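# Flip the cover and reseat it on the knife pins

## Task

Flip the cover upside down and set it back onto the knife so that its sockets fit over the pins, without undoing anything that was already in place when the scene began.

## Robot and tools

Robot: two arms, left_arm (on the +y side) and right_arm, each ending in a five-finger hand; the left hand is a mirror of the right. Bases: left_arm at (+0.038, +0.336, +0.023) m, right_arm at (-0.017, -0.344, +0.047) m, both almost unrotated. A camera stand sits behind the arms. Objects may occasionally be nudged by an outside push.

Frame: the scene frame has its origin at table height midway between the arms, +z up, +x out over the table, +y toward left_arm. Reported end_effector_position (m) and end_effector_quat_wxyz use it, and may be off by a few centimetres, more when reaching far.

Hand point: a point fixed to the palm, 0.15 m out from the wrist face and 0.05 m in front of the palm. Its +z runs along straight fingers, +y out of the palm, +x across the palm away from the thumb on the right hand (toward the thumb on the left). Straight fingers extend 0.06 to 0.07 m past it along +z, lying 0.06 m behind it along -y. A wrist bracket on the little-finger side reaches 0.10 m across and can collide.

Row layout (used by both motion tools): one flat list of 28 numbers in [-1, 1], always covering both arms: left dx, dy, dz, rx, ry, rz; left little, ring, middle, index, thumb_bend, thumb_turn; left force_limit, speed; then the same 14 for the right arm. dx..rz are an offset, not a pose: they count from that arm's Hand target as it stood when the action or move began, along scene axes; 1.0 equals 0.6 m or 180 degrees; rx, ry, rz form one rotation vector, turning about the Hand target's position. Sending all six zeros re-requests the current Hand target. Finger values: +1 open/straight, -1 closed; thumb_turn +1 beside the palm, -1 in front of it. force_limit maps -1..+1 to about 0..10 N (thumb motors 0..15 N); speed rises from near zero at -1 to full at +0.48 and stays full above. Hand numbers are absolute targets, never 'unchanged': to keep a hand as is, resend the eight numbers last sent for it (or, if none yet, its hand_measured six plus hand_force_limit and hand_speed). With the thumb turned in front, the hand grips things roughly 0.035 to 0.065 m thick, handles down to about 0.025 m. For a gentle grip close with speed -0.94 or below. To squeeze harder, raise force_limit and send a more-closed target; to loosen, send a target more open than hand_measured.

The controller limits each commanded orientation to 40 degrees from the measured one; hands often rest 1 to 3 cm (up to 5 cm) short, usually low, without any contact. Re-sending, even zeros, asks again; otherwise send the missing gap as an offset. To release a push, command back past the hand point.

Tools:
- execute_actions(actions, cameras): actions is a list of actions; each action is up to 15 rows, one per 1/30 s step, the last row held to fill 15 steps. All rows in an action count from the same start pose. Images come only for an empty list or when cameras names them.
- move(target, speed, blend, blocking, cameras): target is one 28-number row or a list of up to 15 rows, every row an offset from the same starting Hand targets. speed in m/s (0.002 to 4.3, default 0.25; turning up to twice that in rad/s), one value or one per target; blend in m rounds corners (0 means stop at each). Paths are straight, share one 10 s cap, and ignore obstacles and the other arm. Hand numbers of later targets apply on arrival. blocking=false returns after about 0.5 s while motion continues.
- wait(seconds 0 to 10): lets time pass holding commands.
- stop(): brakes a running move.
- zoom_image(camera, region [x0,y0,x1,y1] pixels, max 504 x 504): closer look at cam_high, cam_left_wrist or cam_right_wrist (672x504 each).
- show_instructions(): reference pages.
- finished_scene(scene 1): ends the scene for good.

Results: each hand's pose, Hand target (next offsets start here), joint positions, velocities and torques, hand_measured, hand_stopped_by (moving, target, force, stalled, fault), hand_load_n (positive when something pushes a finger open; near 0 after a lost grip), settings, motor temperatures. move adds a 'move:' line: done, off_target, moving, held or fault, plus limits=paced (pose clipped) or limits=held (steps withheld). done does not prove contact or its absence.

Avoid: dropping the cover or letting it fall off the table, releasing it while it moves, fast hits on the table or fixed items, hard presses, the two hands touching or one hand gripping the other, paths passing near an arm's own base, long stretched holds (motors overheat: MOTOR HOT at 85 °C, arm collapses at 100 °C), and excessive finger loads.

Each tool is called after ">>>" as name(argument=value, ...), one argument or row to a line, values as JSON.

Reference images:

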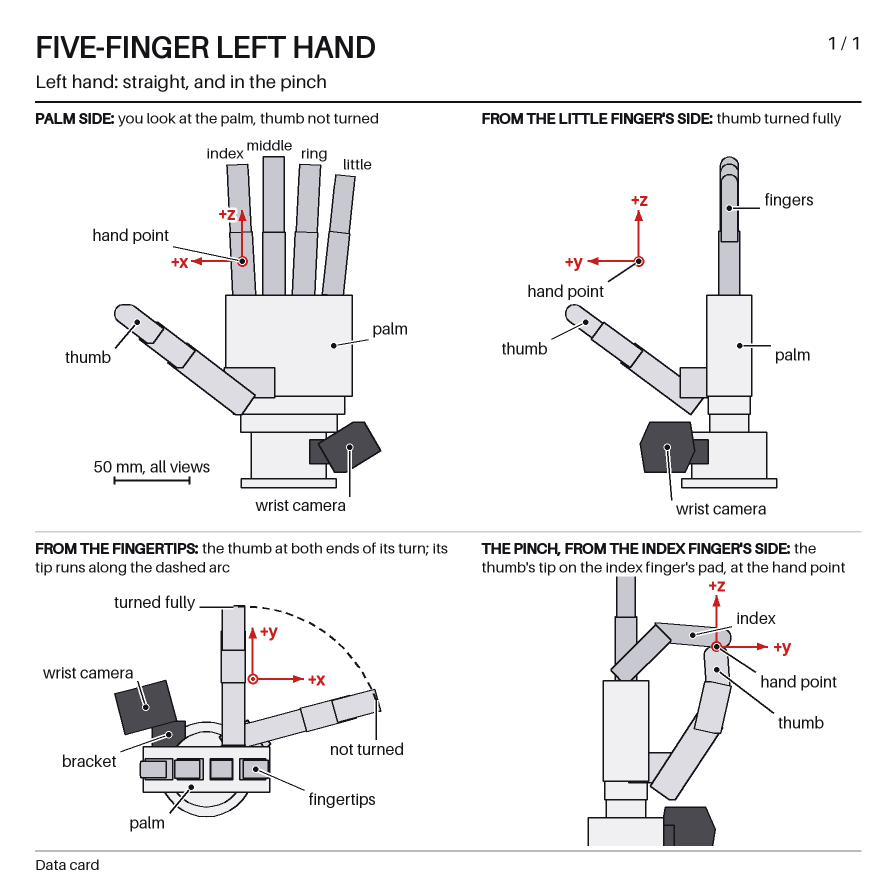

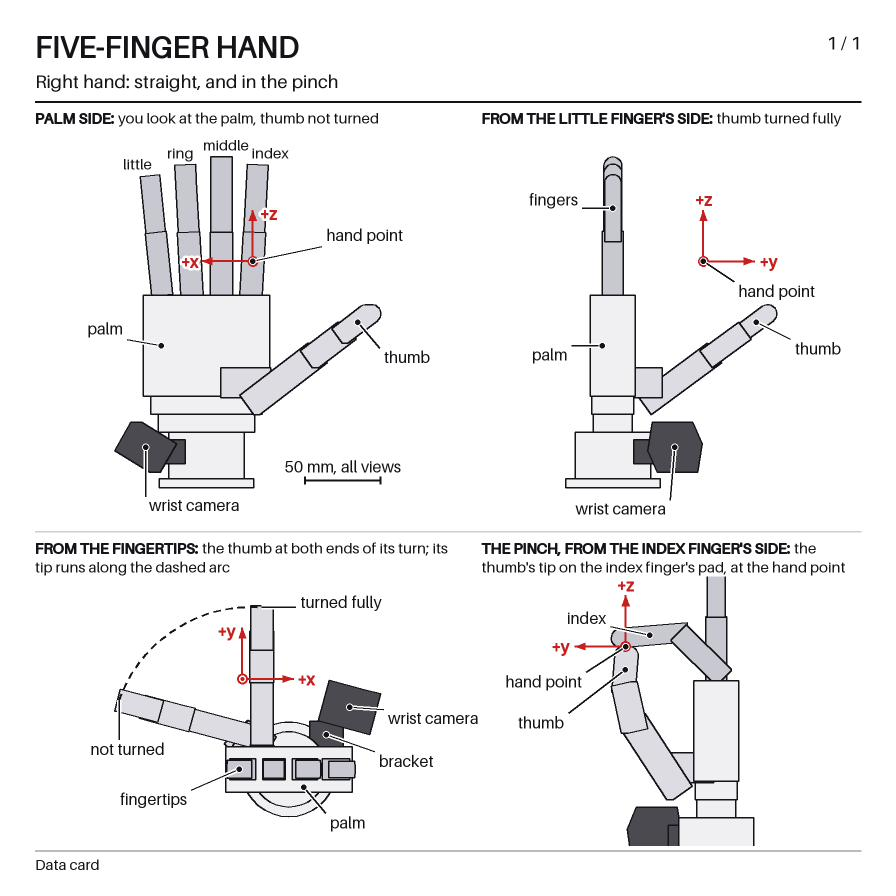

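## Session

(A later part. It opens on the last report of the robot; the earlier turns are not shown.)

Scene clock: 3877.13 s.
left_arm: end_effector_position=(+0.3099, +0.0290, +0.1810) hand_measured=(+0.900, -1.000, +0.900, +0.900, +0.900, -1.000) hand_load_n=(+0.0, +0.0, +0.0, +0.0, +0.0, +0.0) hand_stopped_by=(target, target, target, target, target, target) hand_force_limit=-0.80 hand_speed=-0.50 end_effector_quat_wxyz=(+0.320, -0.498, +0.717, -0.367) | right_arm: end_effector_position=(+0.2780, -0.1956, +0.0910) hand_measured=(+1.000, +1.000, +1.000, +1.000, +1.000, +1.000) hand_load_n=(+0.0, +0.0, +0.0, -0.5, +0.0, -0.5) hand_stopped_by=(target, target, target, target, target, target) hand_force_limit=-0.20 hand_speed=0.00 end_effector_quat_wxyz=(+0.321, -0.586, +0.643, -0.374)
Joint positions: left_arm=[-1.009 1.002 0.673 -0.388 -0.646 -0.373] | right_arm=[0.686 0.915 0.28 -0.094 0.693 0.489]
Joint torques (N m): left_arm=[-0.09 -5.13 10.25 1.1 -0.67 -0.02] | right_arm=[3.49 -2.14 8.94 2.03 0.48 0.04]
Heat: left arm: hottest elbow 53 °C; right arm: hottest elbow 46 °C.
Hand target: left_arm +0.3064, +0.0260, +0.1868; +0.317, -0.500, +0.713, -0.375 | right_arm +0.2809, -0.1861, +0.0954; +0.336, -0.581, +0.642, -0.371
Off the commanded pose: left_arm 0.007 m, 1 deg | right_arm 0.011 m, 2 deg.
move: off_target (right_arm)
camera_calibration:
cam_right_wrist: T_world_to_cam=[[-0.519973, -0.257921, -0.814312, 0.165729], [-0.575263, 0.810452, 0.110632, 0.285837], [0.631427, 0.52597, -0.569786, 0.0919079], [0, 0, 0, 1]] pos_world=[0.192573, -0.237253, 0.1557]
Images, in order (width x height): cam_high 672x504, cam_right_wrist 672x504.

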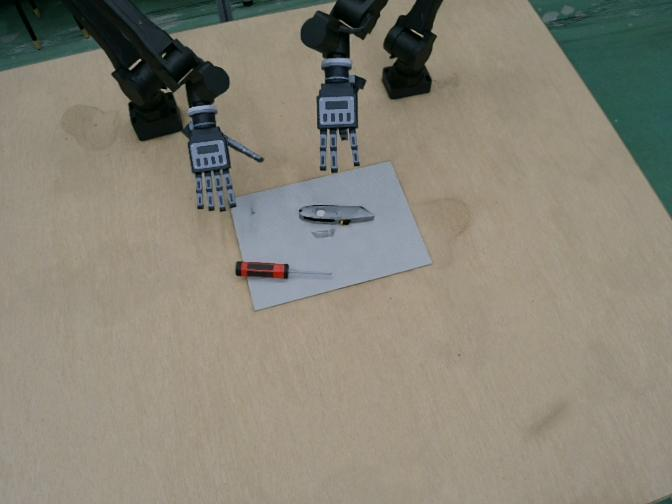

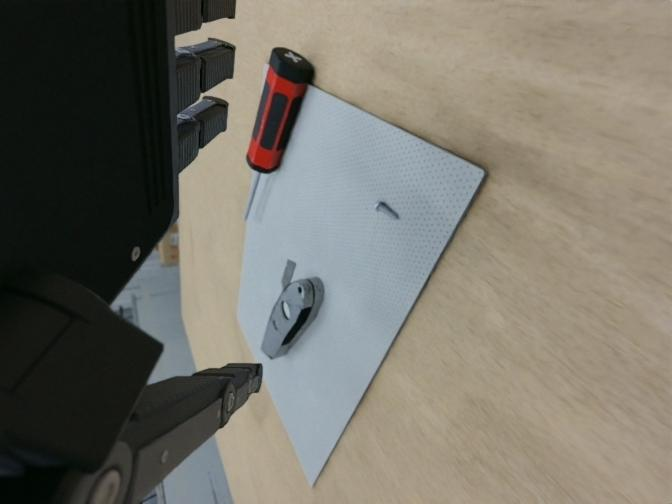

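>>> move(
  target=[0, 0, 0, 0, 0, 0, 0.9, -1, 0.9, 0.9, 0.9, -1, -0.8, -0.5, 0.03, 0, -0.09, 0, 0, 0, 1, 1, 1, 1, 1, 1, -0.2, 0],
  speed=0.1,
  cameras=["cam_high", "cam_right_wrist"],
)

>>> zoom_image(
  camera="cam_right_wrist",
  region=[200, 240, 320, 360],
)

Scene clock: 3917.10 s.
left_arm: end_effector_position=(+0.3099, +0.0290, +0.1810) hand_measured=(+0.900, -1.000, +0.900, +0.900, +0.900, -1.000) hand_load_n=(+0.0, +0.0, +0.0, +0.0, +0.0, +0.0) hand_stopped_by=(target, target, target, target, target, target) hand_force_limit=-0.80 hand_speed=-0.50 end_effector_quat_wxyz=(+0.320, -0.498, +0.717, -0.367) | right_arm: end_effector_position=(+0.2932, -0.1831, +0.0398) hand_measured=(+1.000, +1.000, +1.000, +1.000, +1.000, +1.000) hand_load_n=(+0.0, +0.0, +0.0, +0.0, +0.0, +0.0) hand_stopped_by=(target, target, target, target, target, target) hand_force_limit=-0.20 hand_speed=0.00 end_effector_quat_wxyz=(+0.334, -0.585, +0.643, -0.366)
Joint positions: left_arm=[-1.009 1.002 0.673 -0.388 -0.646 -0.373] | right_arm=[0.666 1.218 0.233 0.286 0.657 0.476]
Joint torques (N m): left_arm=[0.03 -4.95 10.24 1.13 -0.66 0.02] | right_arm=[1.38 -3.37 6.63 1.96 0.29 -0.27]
Motor temperatures (°C): left_arm=[28 33 51 30 31 30] | right_arm=[28 28 47 31 32 30]
Heat: left arm: hottest elbow 51 °C; right arm: hottest elbow 47 °C.
Hand target: left_arm +0.3064, +0.0260, +0.1868; +0.317, -0.500, +0.713, -0.375 | right_arm +0.2990, -0.1861, +0.0414; +0.336, -0.581, +0.642, -0.371
Off the commanded pose: left_arm 0.007 m, 1 deg | right_arm 0.007 m, 1 deg.
move: done
camera_calibration:
cam_right_wrist: T_world_to_cam=[[-0.510871, -0.243641, -0.824409, 0.135431], [-0.587193, 0.799319, 0.127647, 0.290838], [0.627865, 0.549298, -0.551413, 0.0511411], [0, 0, 0, 1]] pos_world=[0.207856, -0.227568, 0.102726]
Images, in order (width x height): cam_high 672x504, cam_right_wrist 672x504.

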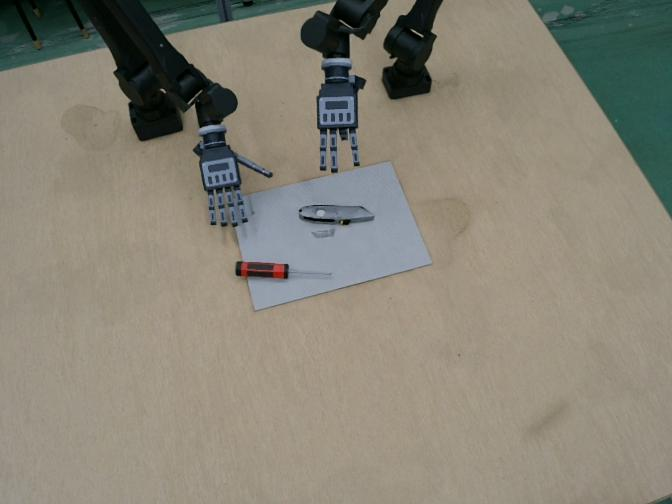

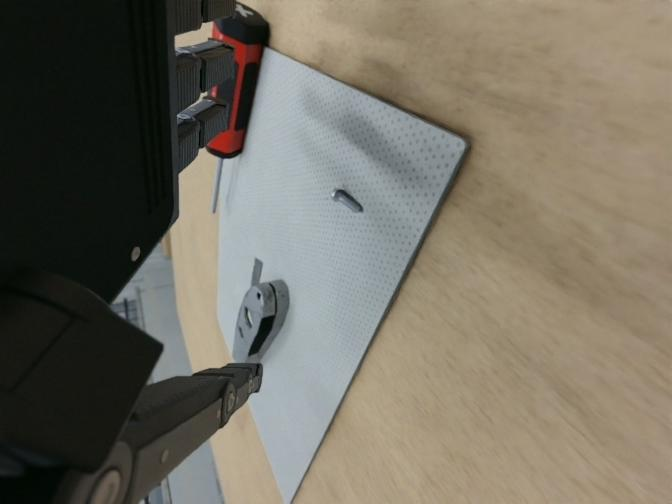

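Scaled by 4.200 from the camera's 672x504 image, which has a finer 960x720 frame.

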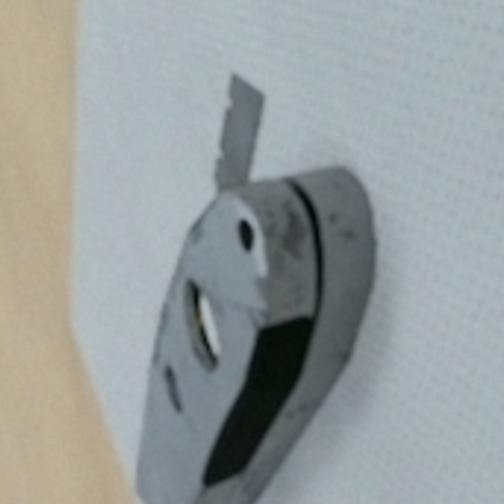

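>>> zoom_image(
  camera="cam_right_wrist",
  region=[245, 275, 295, 325],
)

>>> zoom_image(
  camera="cam_right_wrist",
  region=[230, 310, 290, 370],
)

Scaled by 10.080 from the camera's 672x504 image, which has a finer 960x720 frame.

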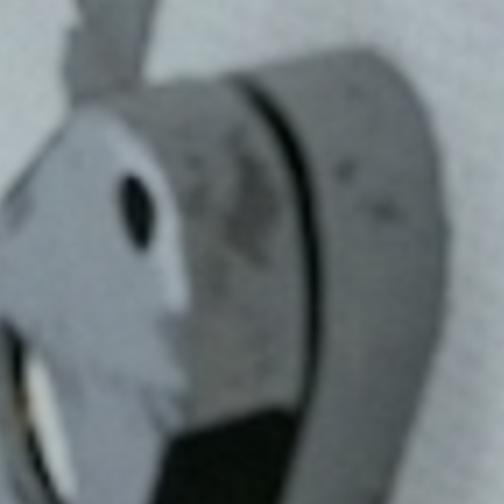

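Scaled by 8.400 from the camera's 672x504 image, which has a finer 960x720 frame.

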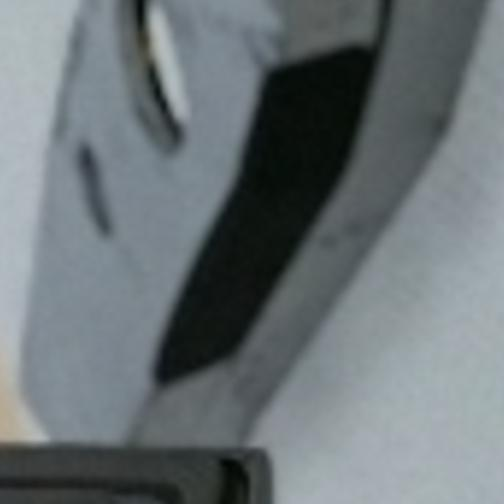

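>>> move(
  target=[
    [0.1085, -0.1042, -0.09, 0, 0, 0, 1, 1, 1, 0.06, 0.2, -1, -0.8, -0.3, -0.025, -0.05, 0.04, 0, 0, 0, 1, 1, 1, 1, 1, 1, -0.2, 0],
    [0.1085, -0.1042, -0.2, 0, 0, 0, 1, 1, 1, 0.06, 0.2, -1, -0.8, -0.3, -0.025, -0.05, 0.04, 0, 0, 0, 1, 1, 1, 1, 1, 1, -0.2, 0],
  ],
  speed=[0.12, 0.06],
  cameras=["all"],
)

Scene clock: 3990.07 s.
left_arm: end_effector_position=(+0.3656, -0.0379, +0.0677) hand_measured=(+1.000, +1.000, +1.000, +0.060, +0.200, -1.000) hand_load_n=(+0.0, +0.0, +0.0, +0.0, +0.0, +0.0) hand_stopped_by=(target, target, target, target, target, target) hand_force_limit=-0.80 hand_speed=-0.30 end_effector_quat_wxyz=(+0.313, -0.502, +0.714, -0.374) | right_arm: end_effector_position=(+0.2817, -0.2110, +0.0634) hand_measured=(+1.000, +1.000, +1.000, +1.000, +1.000, +1.000) hand_load_n=(+0.0, +0.0, +0.0, +0.0, +0.0, +0.0) hand_stopped_by=(target, target, target, target, target, target) hand_force_limit=-0.20 hand_speed=0.00 end_effector_quat_wxyz=(+0.340, -0.581, +0.642, -0.366)
Joint positions: left_arm=[-0.966 1.457 0.681 0.086 -0.603 -0.353] | right_arm=[0.594 0.983 0.186 0.145 0.601 0.421]
Joint torques (N m): left_arm=[1.79 -7 8.03 2.32 -0.31 0.32] | right_arm=[0.56 -3.31 7.94 0.87 0.24 -0.24]
Heat: left arm: hottest elbow 51 °C; right arm: hottest elbow 43 °C.
Hand target: left_arm +0.3717, -0.0366, +0.0670; +0.317, -0.500, +0.713, -0.375 | right_arm +0.2839, -0.2162, +0.0654; +0.336, -0.581, +0.642, -0.371
Off the commanded pose: left_arm 0.006 m, 0 deg | right_arm 0.006 m, 1 deg.
move: done
camera_calibration:
cam_left_wrist: T_world_to_cam=[[0.420301, -0.401321, 0.813811, -0.227017], [-0.668908, -0.743049, -0.0209615, 0.240614], [0.613114, -0.535555, -0.580751, -0.0939876], [0, 0, 0, 1]] pos_world=[0.313989, 0.0373456, 0.135209]
cam_right_wrist: T_world_to_cam=[[-0.501106, -0.235687, -0.832673, 0.141641], [-0.588655, 0.798131, 0.128345, 0.303537], [0.634333, 0.554472, -0.538686, 0.0852857], [0, 0, 0, 1]] pos_world=[0.195556, -0.256168, 0.124925]

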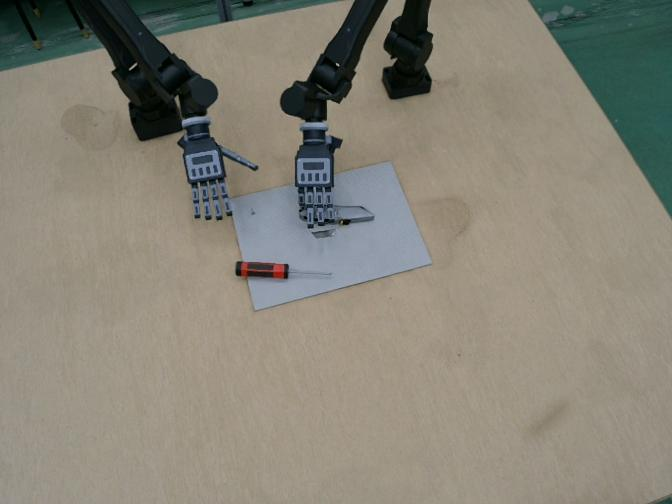

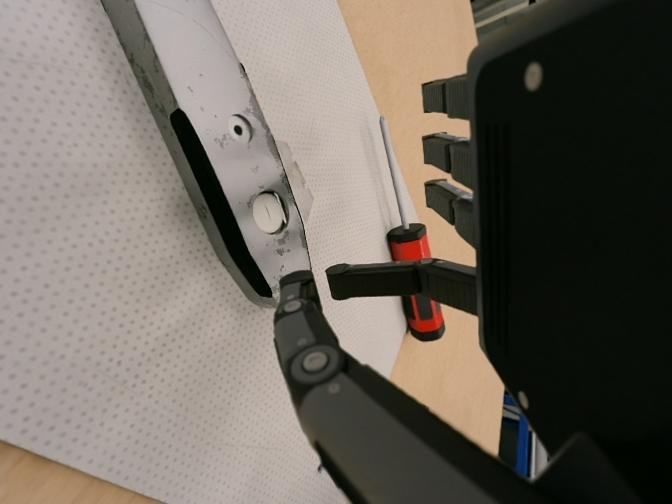

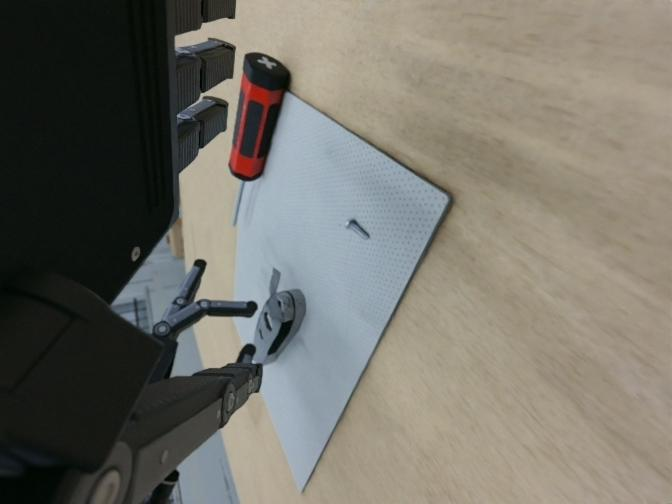

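>>> execute_actions(
  actions=[
    [[0, 0, 0, 0, 0, 0, 1, 1, 1, 0.06, 0.9, -1, -0.8, -0.3, 0, 0, 0, 0, 0, 0, 1, 1, 1, 1, 1, 1, -0.2, 0]],
    [[0, 0, 0, 0, 0, 0, 1, 1, 1, 0.06, 0.9, -1, -0.8, -0.3, 0, 0, 0, 0, 0, 0, 1, 1, 1, 1, 1, 1, -0.2, 0]],
  ],
)

>>> wait(
  seconds=1,
  cameras=["all"],
)

>>> zoom_image(
  camera="cam_left_wrist",
  region=[200, 160, 380, 340],
)

>>> zoom_image(
  camera="cam_right_wrist",
  region=[200, 250, 320, 370],
)

Scene clock: 4001.10 s.
left_arm: end_effector_position=(+0.3656, -0.0379, +0.0677) hand_measured=(+1.000, +1.000, +1.000, +0.060, +0.900, -1.000) hand_load_n=(+0.0, +0.0, +0.0, +0.0, +0.0, +0.0) hand_stopped_by=(target, target, target, target, target, target) hand_force_limit=-0.80 hand_speed=-0.30 end_effector_quat_wxyz=(+0.313, -0.502, +0.714, -0.374) | right_arm: end_effector_position=(+0.2817, -0.2110, +0.0634) hand_measured=(+1.000, +1.000, +1.000, +1.000, +1.000, +1.000) hand_load_n=(+0.0, +0.0, +0.0, +0.0, +0.0, +0.0) hand_stopped_by=(target, target, target, target, target, target) hand_force_limit=-0.20 hand_speed=0.00 end_effector_quat_wxyz=(+0.340, -0.581, +0.642, -0.366)
Joint positions: left_arm=[-0.966 1.457 0.681 0.086 -0.603 -0.352] | right_arm=[0.594 0.983 0.186 0.145 0.601 0.421]
Joint torques (N m): left_arm=[1.55 -7.24 8.03 2.21 -0.31 0.31] | right_arm=[0.67 -2.73 8.05 0.92 0.23 -0.27]
Heat: left arm: hottest elbow 51 °C; right arm: hottest elbow 43 °C.
Hand target: left_arm +0.3716, -0.0366, +0.0669; +0.317, -0.500, +0.713, -0.375 | right_arm +0.2839, -0.2162, +0.0654; +0.336, -0.581, +0.642, -0.371
Off the commanded pose: left_arm 0.006 m, 0 deg | right_arm 0.006 m, 1 deg.

Scene clock: 4002.10 s.
left_arm: end_effector_position=(+0.3656, -0.0379, +0.0677) hand_measured=(+1.000, +1.000, +1.000, +0.060, +0.900, -1.000) hand_load_n=(+0.0, +0.0, -0.5, +0.0, +0.0, +0.0) hand_stopped_by=(target, target, target, target, target, target) hand_force_limit=-0.80 hand_speed=-0.30 end_effector_quat_wxyz=(+0.313, -0.502, +0.714, -0.374) | right_arm: end_effector_position=(+0.2817, -0.2110, +0.0634) hand_measured=(+1.000, +1.000, +1.000, +1.000, +1.000, +1.000) hand_load_n=(+0.0, +0.0, -0.5, +0.0, +0.0, +0.0) hand_stopped_by=(target, target, target, target, target, target) hand_force_limit=-0.20 hand_speed=0.00 end_effector_quat_wxyz=(+0.340, -0.581, +0.642, -0.366)
Joint positions: left_arm=[-0.966 1.457 0.681 0.086 -0.603 -0.352] | right_arm=[0.594 0.983 0.186 0.145 0.601 0.421]
Joint torques (N m): left_arm=[1.55 -7.36 8.03 2.15 -0.3 0.32] | right_arm=[1.03 -3.14 7.91 0.9 0.23 -0.25]
Heat: left arm: hottest elbow 51 °C; right arm: hottest elbow 43 °C.
Hand target: left_arm +0.3716, -0.0366, +0.0669; +0.317, -0.500, +0.713, -0.375 | right_arm +0.2839, -0.2162, +0.0654; +0.336, -0.581, +0.642, -0.371
Off the commanded pose: left_arm 0.006 m, 0 deg | right_arm 0.006 m, 1 deg.
wait: 1.00 s; at rest by 0.17 s
camera_calibration:
cam_left_wrist: T_world_to_cam=[[0.42001, -0.402041, 0.813606, -0.226871], [-0.669223, -0.742749, -0.0215526, 0.240781], [0.61297, -0.535431, -0.581017, -0.0939109], [0, 0, 0, 1]] pos_world=[0.313989, 0.0373456, 0.135209]
cam_right_wrist: T_world_to_cam=[[-0.501106, -0.235687, -0.832673, 0.141641], [-0.588655, 0.798131, 0.128345, 0.303537], [0.634333, 0.554472, -0.538686, 0.0852857], [0, 0, 0, 1]] pos_world=[0.195556, -0.256168, 0.124925]

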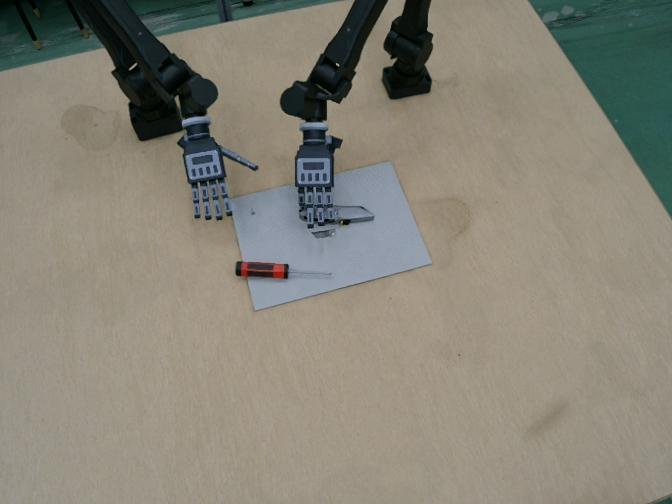

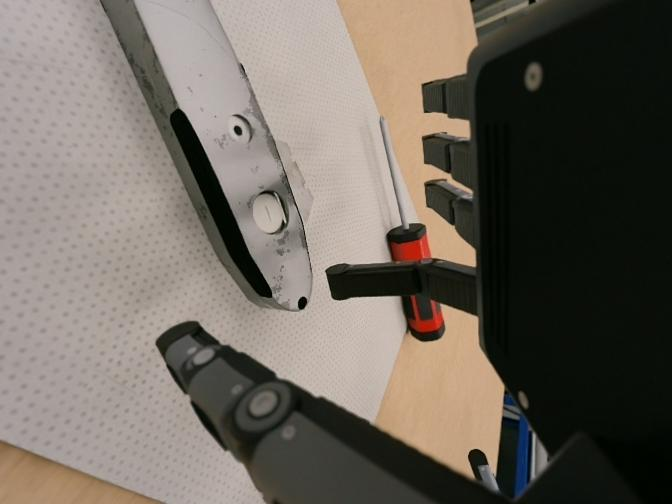

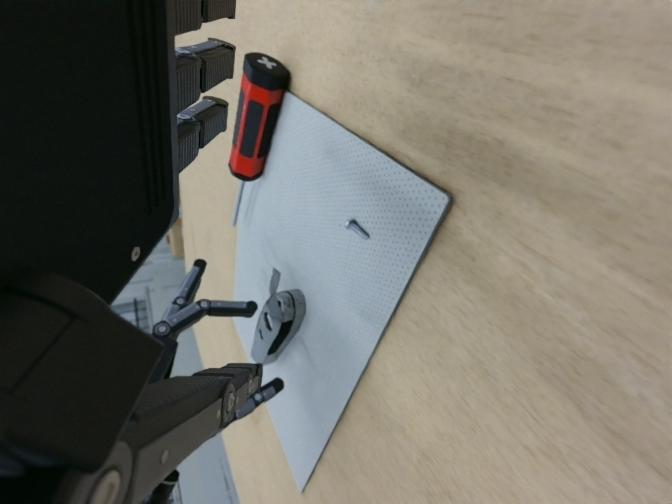

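Scaled by 2.800 from the camera's 672x504 image, which has a finer 960x720 frame.

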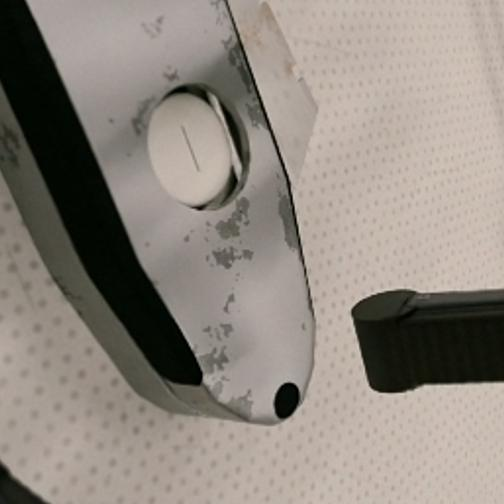

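Scaled by 4.200 from the camera's 672x504 image, which has a finer 960x720 frame.

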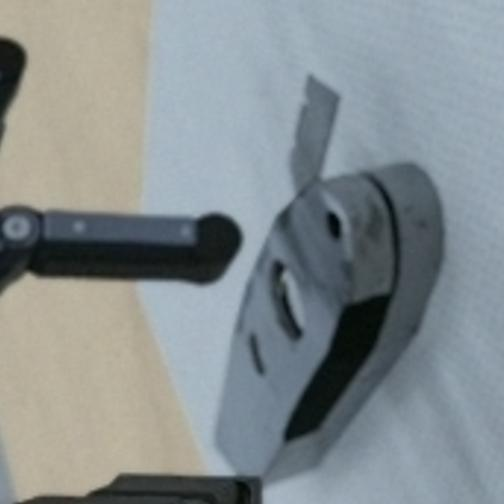

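>>> move(
  target=[0, 0, -0.018, 0, 0, 0, 1, 1, 1, 0.06, 0.9, -1, -0.8, -0.3, 0, 0, 0, 0, 0, 0, 1, 1, 1, 1, 1, 1, -0.2, 0],
  speed=0.03,
  cameras=["cam_left_wrist", "cam_right_wrist"],
)

>>> zoom_image(
  camera="cam_right_wrist",
  region=[200, 250, 320, 370],
)

Scene clock: 4010.57 s.
left_arm: end_effector_position=(+0.3660, -0.0385, +0.0579) hand_measured=(+1.000, +1.000, +1.000, +0.060, +0.900, -1.000) hand_load_n=(+0.0, +0.0, +0.0, +0.0, +0.0, +0.0) hand_stopped_by=(target, target, target, target, target, target) hand_force_limit=-0.80 hand_speed=-0.30 end_effector_quat_wxyz=(+0.313, -0.502, +0.714, -0.375) | right_arm: end_effector_position=(+0.2817, -0.2110, +0.0634) hand_measured=(+1.000, +1.000, +1.000, +1.000, +1.000, +1.000) hand_load_n=(+0.0, +0.0, +0.0, +0.0, +0.0, +0.0) hand_stopped_by=(target, target, target, target, target, target) hand_force_limit=-0.20 hand_speed=0.00 end_effector_quat_wxyz=(+0.340, -0.581, +0.642, -0.366)
Joint positions: left_arm=[-0.966 1.482 0.671 0.124 -0.603 -0.352] | right_arm=[0.594 0.983 0.186 0.145 0.601 0.421]
Joint torques (N m): left_arm=[1.79 -7.12 7.73 2.17 -0.32 0.31] | right_arm=[0.91 -3.31 7.97 0.79 0.22 -0.25]
Heat: left arm: hottest elbow 51 °C; right arm: hottest elbow 44 °C.
Hand target: left_arm +0.3716, -0.0366, +0.0561; +0.317, -0.500, +0.713, -0.375 | right_arm +0.2839, -0.2162, +0.0654; +0.336, -0.581, +0.642, -0.371
Off the commanded pose: left_arm 0.006 m, 0 deg | right_arm 0.006 m, 1 deg.
move: done
camera_calibration:
cam_left_wrist: T_world_to_cam=[[0.418956, -0.400481, 0.814918, -0.219039], [-0.669166, -0.742816, -0.0210234, 0.240315], [0.613753, -0.536507, -0.579195, -0.10055], [0, 0, 0, 1]] pos_world=[0.314291, 0.036843, 0.125313]
cam_right_wrist: T_world_to_cam=[[-0.501106, -0.235687, -0.832673, 0.141641], [-0.588655, 0.798131, 0.128345, 0.303537], [0.634333, 0.554472, -0.538686, 0.0852857], [0, 0, 0, 1]] pos_world=[0.195556, -0.256168, 0.124925]
Images, in order (width x height): cam_left_wrist 672x504, cam_right_wrist 672x504.

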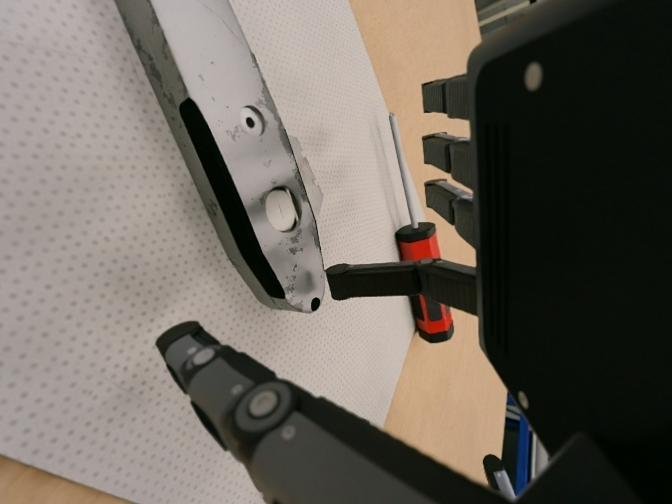

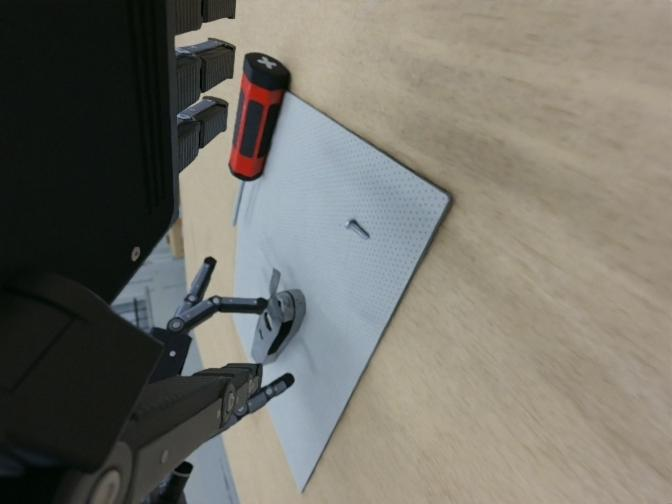

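Scaled by 4.200 from the camera's 672x504 image, which has a finer 960x720 frame.

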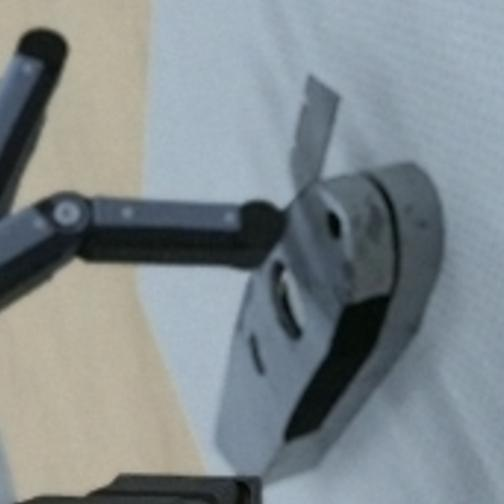

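>>> move(
  target=[-0.004, 0, -0.007, 0, 0, 0, 1, 1, 1, 0.06, 0.9, -1, -0.8, -0.3, 0, 0, 0, 0, 0, 0, 1, 1, 1, 1, 1, 1, -0.2, 0],
  speed=0.02,
  cameras=["cam_left_wrist", "cam_right_wrist"],
)

>>> zoom_image(
  camera="cam_right_wrist",
  region=[240, 270, 320, 350],
)

>>> zoom_image(
  camera="cam_left_wrist",
  region=[220, 160, 380, 320],
)

Scene clock: 4017.33 s.
left_arm: end_effector_position=(+0.3651, -0.0371, +0.0536) hand_measured=(+1.000, +1.000, +1.000, +0.060, +0.900, -1.000) hand_load_n=(+0.0, +0.0, +0.0, +0.0, +0.0, +0.0) hand_stopped_by=(target, target, target, target, target, target) hand_force_limit=-0.80 hand_speed=-0.30 end_effector_quat_wxyz=(+0.313, -0.502, +0.714, -0.374) | right_arm: end_effector_position=(+0.2817, -0.2110, +0.0634) hand_measured=(+1.000, +1.000, +1.000, +1.000, +1.000, +1.000) hand_load_n=(+0.0, +0.0, +0.0, +0.0, +0.0, +0.0) hand_stopped_by=(target, target, target, target, target, target) hand_force_limit=-0.20 hand_speed=0.00 end_effector_quat_wxyz=(+0.340, -0.581, +0.642, -0.366)
Joint positions: left_arm=[-0.966 1.489 0.665 0.136 -0.603 -0.352] | right_arm=[0.594 0.983 0.186 0.145 0.601 0.421]
Joint torques (N m): left_arm=[1.26 -7.12 7.58 2.18 -0.5 0.27] | right_arm=[1.44 -3.6 7.86 0.7 0.25 -0.25]
Heat: left arm: hottest elbow 51 °C; right arm: hottest elbow 44 °C.
Hand target: left_arm +0.3691, -0.0365, +0.0518; +0.317, -0.500, +0.713, -0.375 | right_arm +0.2839, -0.2162, +0.0654; +0.336, -0.581, +0.642, -0.371
Off the commanded pose: left_arm 0.004 m, 0 deg | right_arm 0.006 m, 1 deg.
move: done
camera_calibration:
cam_left_wrist: T_world_to_cam=[[0.42001, -0.402041, 0.813606, -0.214867], [-0.669223, -0.742749, -0.0215526, 0.240737], [0.61297, -0.535431, -0.581017, -0.101368], [0, 0, 0, 1]] pos_world=[0.313489, 0.0381456, 0.121109]
cam_right_wrist: T_world_to_cam=[[-0.501106, -0.235687, -0.832673, 0.141641], [-0.588655, 0.798131, 0.128345, 0.303537], [0.634333, 0.554472, -0.538686, 0.0852857], [0, 0, 0, 1]] pos_world=[0.195556, -0.256168, 0.124925]
Images, in order (width x height): cam_left_wrist 672x504, cam_right_wrist 672x504.

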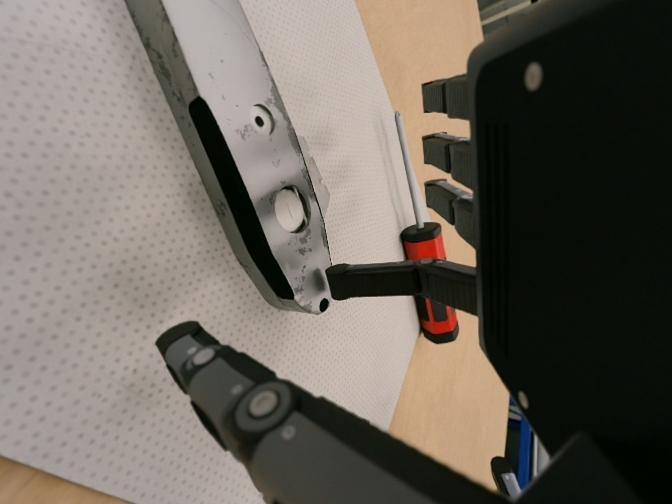

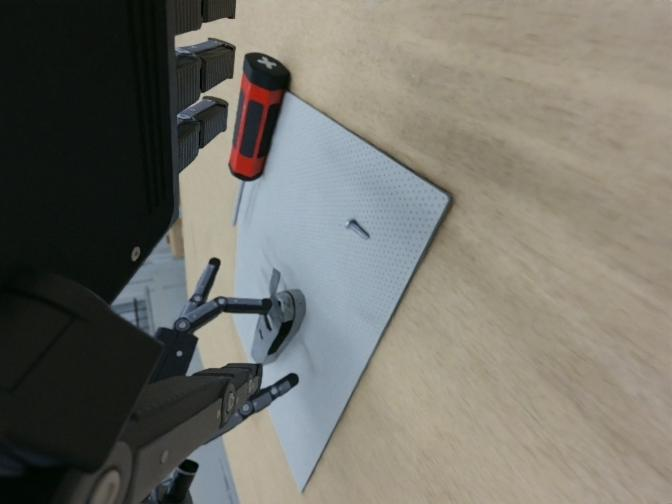

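Scaled by 6.300 from the camera's 672x504 image, which has a finer 960x720 frame.

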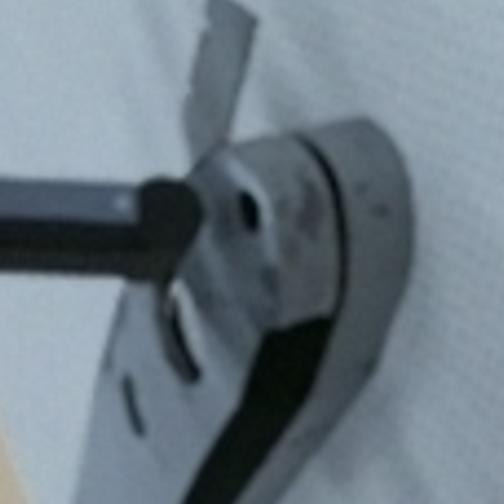

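Scaled by 3.150 from the camera's 672x504 image, which has a finer 960x720 frame.

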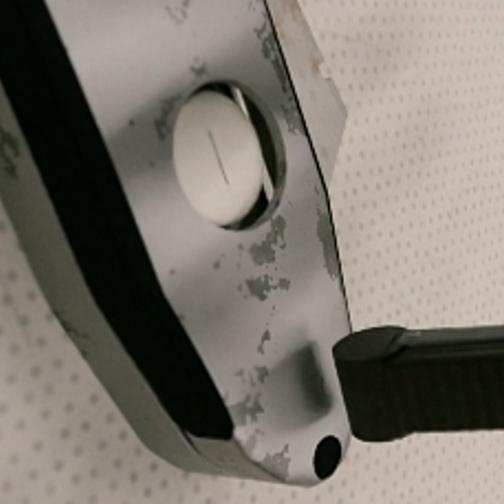

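>>> move(
  target=[-0.01, 0.002, -0.002, 0, 0, 0, 1, 1, 1, 0.06, 0.9, -1, -0.8, -0.3, 0, 0, 0, 0, 0, 0, 1, 1, 1, 1, 1, 1, -0.2, 0],
  speed=0.02,
  cameras=["cam_left_wrist", "cam_right_wrist"],
)

>>> zoom_image(
  camera="cam_left_wrist",
  region=[220, 160, 380, 320],
)

Scene clock: 4025.53 s.
left_arm: end_effector_position=(+0.3632, -0.0321, +0.0494) hand_measured=(+1.000, +1.000, +1.000, +0.060, +0.900, -1.000) hand_load_n=(+0.0, +0.0, +0.0, +0.0, +0.0, +0.0) hand_stopped_by=(target, target, target, target, target, target) hand_force_limit=-0.80 hand_speed=-0.30 end_effector_quat_wxyz=(+0.316, -0.502, +0.715, -0.369) | right_arm: end_effector_position=(+0.2817, -0.2110, +0.0634) hand_measured=(+1.000, +1.000, +1.000, +1.000, +1.000, +1.000) hand_load_n=(+0.0, +0.0, +0.0, +0.0, -0.5, +0.0) hand_stopped_by=(target, target, target, target, target, target) hand_force_limit=-0.20 hand_speed=0.00 end_effector_quat_wxyz=(+0.340, -0.581, +0.642, -0.366)
Joint positions: left_arm=[-0.966 1.489 0.654 0.137 -0.609 -0.352] | right_arm=[0.594 0.983 0.186 0.145 0.601 0.421]
Joint torques (N m): left_arm=[0.56 -7.71 7.46 2.15 -0.62 0.18] | right_arm=[0.44 -2.96 7.95 0.9 0.23 -0.24]
Heat: left arm: hottest elbow 51 °C; right arm: hottest elbow 44 °C.
Hand target: left_arm +0.3632, -0.0353, +0.0506; +0.317, -0.500, +0.713, -0.375 | right_arm +0.2839, -0.2162, +0.0654; +0.336, -0.581, +0.642, -0.371
Off the commanded pose: left_arm 0.003 m, 1 deg | right_arm 0.006 m, 1 deg.
move: done
camera_calibration:
cam_left_wrist: T_world_to_cam=[[0.423499, -0.408185, 0.808724, -0.209965], [-0.665741, -0.745667, -0.0277348, 0.241952], [0.61436, -0.526655, -0.587535, -0.0997653], [0, 0, 0, 1]] pos_world=[0.311289, 0.0421695, 0.117898]
cam_right_wrist: T_world_to_cam=[[-0.501106, -0.235687, -0.832673, 0.141641], [-0.588655, 0.798131, 0.128345, 0.303537], [0.634333, 0.554472, -0.538686, 0.0852857], [0, 0, 0, 1]] pos_world=[0.195556, -0.256168, 0.124925]
Images, in order (width x height): cam_left_wrist 672x504, cam_right_wrist 672x504.

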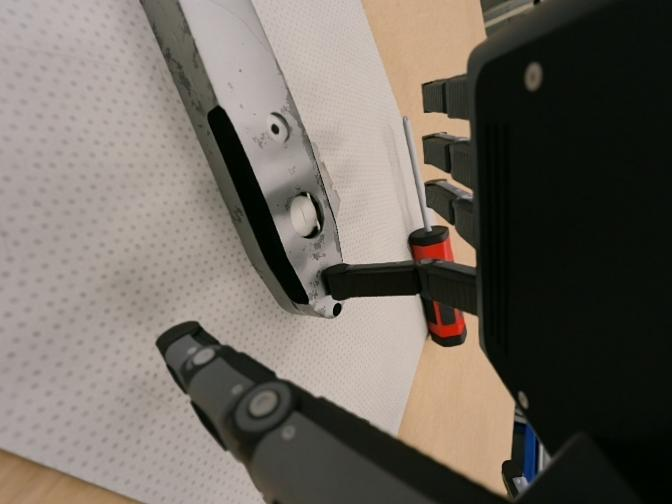

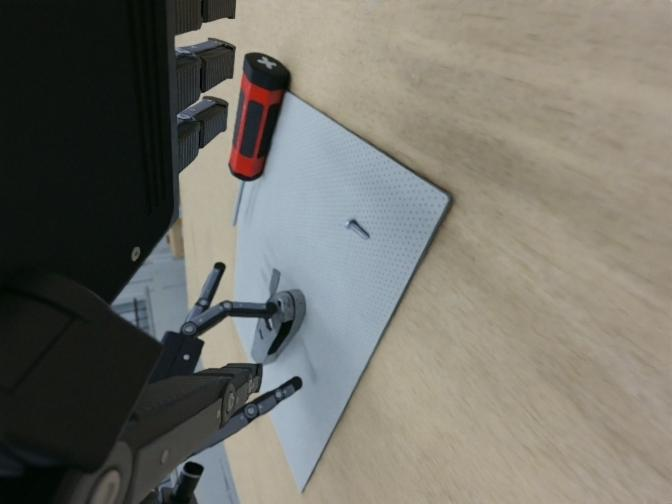

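Scaled by 3.150 from the camera's 672x504 image, which has a finer 960x720 frame.

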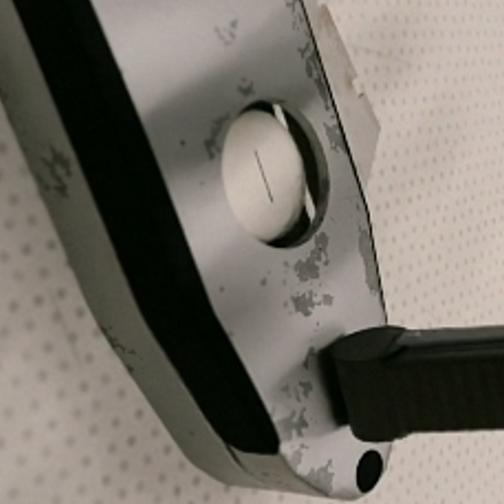

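>>> zoom_image(
  camera="cam_right_wrist",
  region=[240, 270, 320, 350],
)

>>> move(
  target=[0, 0, -0.004, 0, 0, 0, 1, 1, 1, 0.06, 0.9, -1, -0.8, -0.3, 0, 0, 0, 0, 0, 0, 1, 1, 1, 1, 1, 1, -0.2, 0],
  speed=0.01,
  cameras=["cam_left_wrist", "cam_right_wrist"],
)

>>> zoom_image(
  camera="cam_right_wrist",
  region=[240, 270, 320, 350],
)

>>> zoom_image(
  camera="cam_left_wrist",
  region=[220, 160, 380, 320],
)

Scaled by 6.300 from the camera's 672x504 image, which has a finer 960x720 frame.

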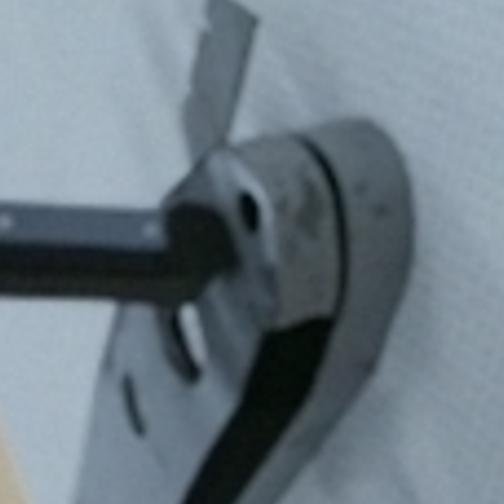

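Scene clock: 4032.90 s.
left_arm: end_effector_position=(+0.3641, -0.0334, +0.0508) hand_measured=(+1.000, +1.000, +1.000, +0.060, +0.900, -1.000) hand_load_n=(+0.0, -0.5, +0.0, +0.0, +0.0, +0.0) hand_stopped_by=(target, target, target, target, target, target) hand_force_limit=-0.80 hand_speed=-0.30 end_effector_quat_wxyz=(+0.316, -0.502, +0.714, -0.373) | right_arm: end_effector_position=(+0.2817, -0.2110, +0.0634) hand_measured=(+1.000, +1.000, +1.000, +1.000, +1.000, +1.000) hand_load_n=(-0.5, -0.5, +0.0, +0.0, +0.0, +0.0) hand_stopped_by=(target, target, target, target, target, target) hand_force_limit=-0.20 hand_speed=0.00 end_effector_quat_wxyz=(+0.340, -0.581, +0.642, -0.366)
Joint positions: left_arm=[-0.966 1.489 0.654 0.144 -0.609 -0.352] | right_arm=[0.594 0.983 0.186 0.145 0.601 0.421]
Joint torques (N m): left_arm=[0.56 -7.18 7.2 2.33 -0.64 0.18] | right_arm=[0.73 -3.19 7.98 0.96 0.22 -0.26]
Heat: left arm: hottest elbow 51 °C; right arm: hottest elbow 44 °C.
Hand target: left_arm +0.3632, -0.0353, +0.0482; +0.317, -0.500, +0.713, -0.375 | right_arm +0.2839, -0.2162, +0.0654; +0.336, -0.581, +0.642, -0.371
Off the commanded pose: left_arm 0.003 m, 0 deg | right_arm 0.006 m, 1 deg.
move: done
camera_calibration:
cam_left_wrist: T_world_to_cam=[[0.4201, -0.403095, 0.813038, -0.210709], [-0.665655, -0.745813, -0.0258192, 0.241522], [0.616782, -0.530356, -0.581638, -0.101505], [0, 0, 0, 1]] pos_world=[0.311895, 0.0413607, 0.118511]
cam_right_wrist: T_world_to_cam=[[-0.501106, -0.235687, -0.832673, 0.141641], [-0.588655, 0.798131, 0.128345, 0.303537], [0.634333, 0.554472, -0.538686, 0.0852857], [0, 0, 0, 1]] pos_world=[0.195556, -0.256168, 0.124925]
Images, in order (width x height): cam_left_wrist 672x504, cam_right_wrist 672x504.

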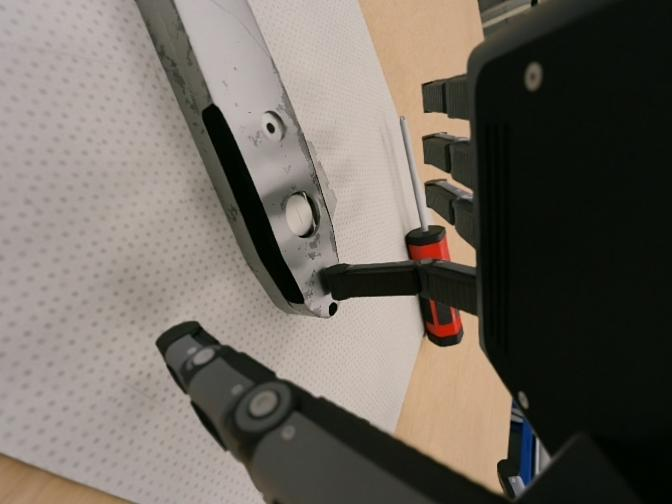

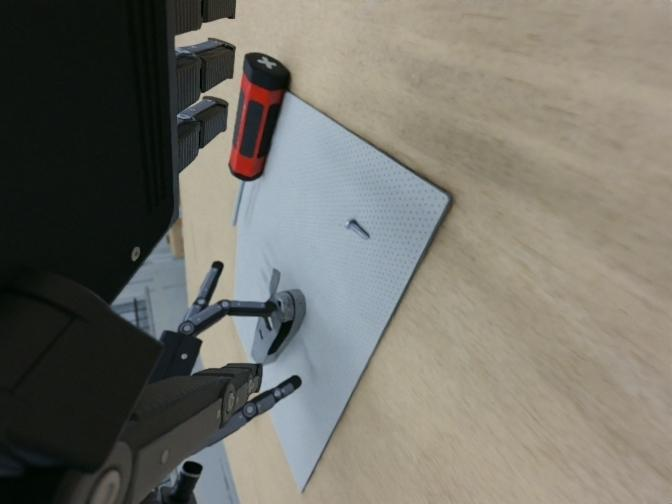

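Scaled by 6.300 from the camera's 672x504 image, which has a finer 960x720 frame.

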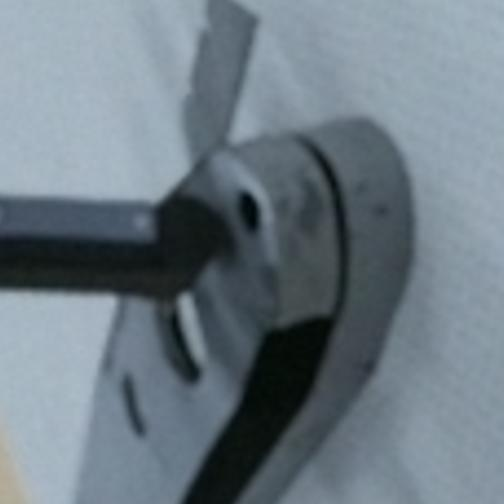

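Scaled by 3.150 from the camera's 672x504 image, which has a finer 960x720 frame.

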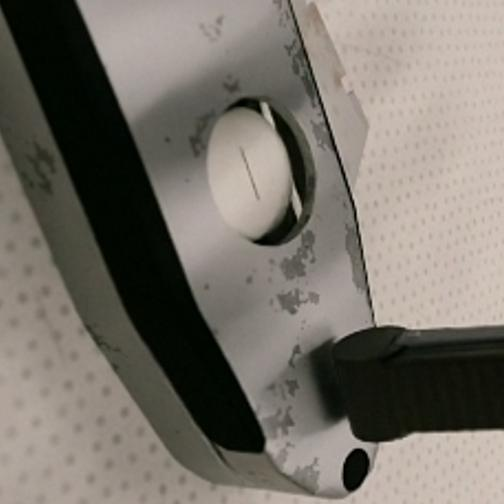

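>>> move(
  target=[0, 0, -0.006, 0, 0, 0, 1, 1, 1, 0.06, 0.9, -1, -0.8, -0.3, 0, 0, 0, 0, 0, 0, 1, 1, 1, 1, 1, 1, -0.2, 0],
  speed=0.01,
  cameras=["cam_left_wrist", "cam_right_wrist"],
)

>>> zoom_image(
  camera="cam_right_wrist",
  region=[240, 270, 320, 350],
)

>>> zoom_image(
  camera="cam_left_wrist",
  region=[220, 160, 380, 320],
)

Scene clock: 4039.67 s.
left_arm: end_effector_position=(+0.3640, -0.0330, +0.0476) hand_measured=(+1.000, +1.000, +1.000, +0.060, +0.900, -1.000) hand_load_n=(+0.0, +0.0, +0.0, +0.0, +0.0, +0.0) hand_stopped_by=(target, target, target, target, target, target) hand_force_limit=-0.80 hand_speed=-0.30 end_effector_quat_wxyz=(+0.316, -0.502, +0.713, -0.373) | right_arm: end_effector_position=(+0.2817, -0.2110, +0.0634) hand_measured=(+1.000, +1.000, +1.000, +1.000, +1.000, +1.000) hand_load_n=(+0.0, +0.0, +0.0, +0.0, +0.0, +0.0) hand_stopped_by=(target, target, target, target, target, target) hand_force_limit=-0.20 hand_speed=0.00 end_effector_quat_wxyz=(+0.340, -0.581, +0.642, -0.366)
Joint positions: left_arm=[-0.966 1.497 0.65 0.157 -0.61 -0.352] | right_arm=[0.594 0.983 0.186 0.145 0.601 0.421]
Joint torques (N m): left_arm=[0.38 -7.3 7.27 2.18 -0.6 0.17] | right_arm=[0.85 -3.08 8.03 0.87 0.25 -0.24]
Heat: left arm: hottest elbow 50 °C; right arm: hottest elbow 44 °C.
Hand target: left_arm +0.3632, -0.0353, +0.0447; +0.317, -0.500, +0.713, -0.375 | right_arm +0.2839, -0.2162, +0.0654; +0.336, -0.581, +0.642, -0.371
Off the commanded pose: left_arm 0.004 m, 0 deg | right_arm 0.006 m, 1 deg.
move: done
camera_calibration:
cam_left_wrist: T_world_to_cam=[[0.41965, -0.402542, 0.813544, -0.207845], [-0.665215, -0.746197, -0.0260812, 0.24144], [0.617563, -0.530237, -0.580918, -0.103414], [0, 0, 0, 1]] pos_world=[0.311696, 0.0416613, 0.115313]
cam_right_wrist: T_world_to_cam=[[-0.501106, -0.235687, -0.832673, 0.141641], [-0.588655, 0.798131, 0.128345, 0.303537], [0.634333, 0.554472, -0.538686, 0.0852857], [0, 0, 0, 1]] pos_world=[0.195556, -0.256168, 0.124925]
Images, in order (width x height): cam_left_wrist 672x504, cam_right_wrist 672x504.

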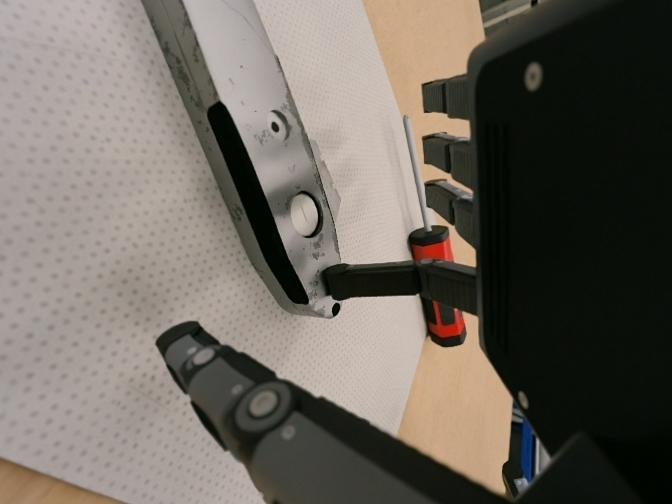

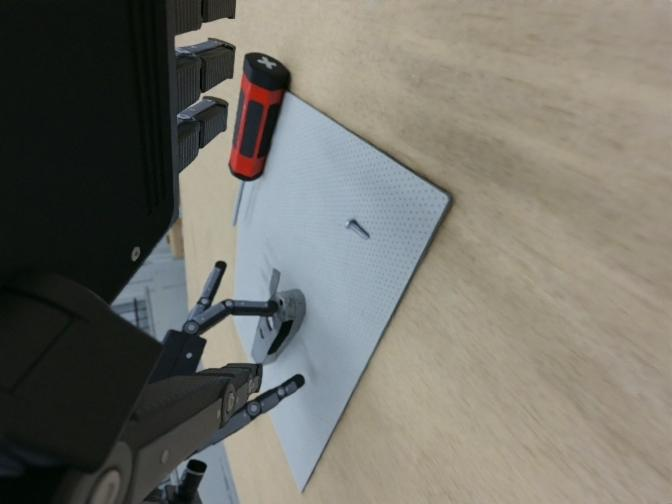

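Scaled by 6.300 from the camera's 672x504 image, which has a finer 960x720 frame.

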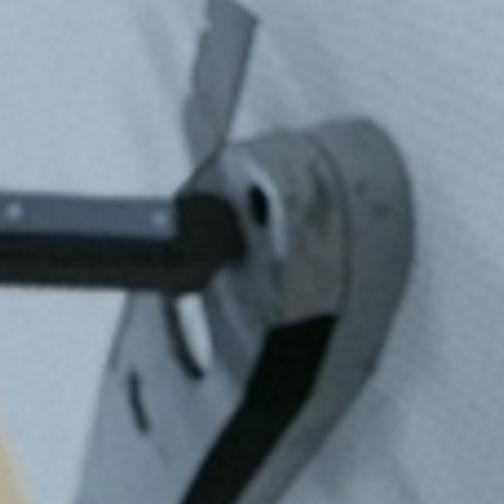

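Scaled by 3.150 from the camera's 672x504 image, which has a finer 960x720 frame.

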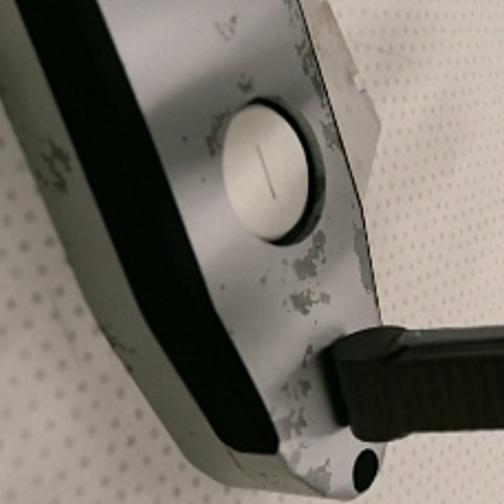

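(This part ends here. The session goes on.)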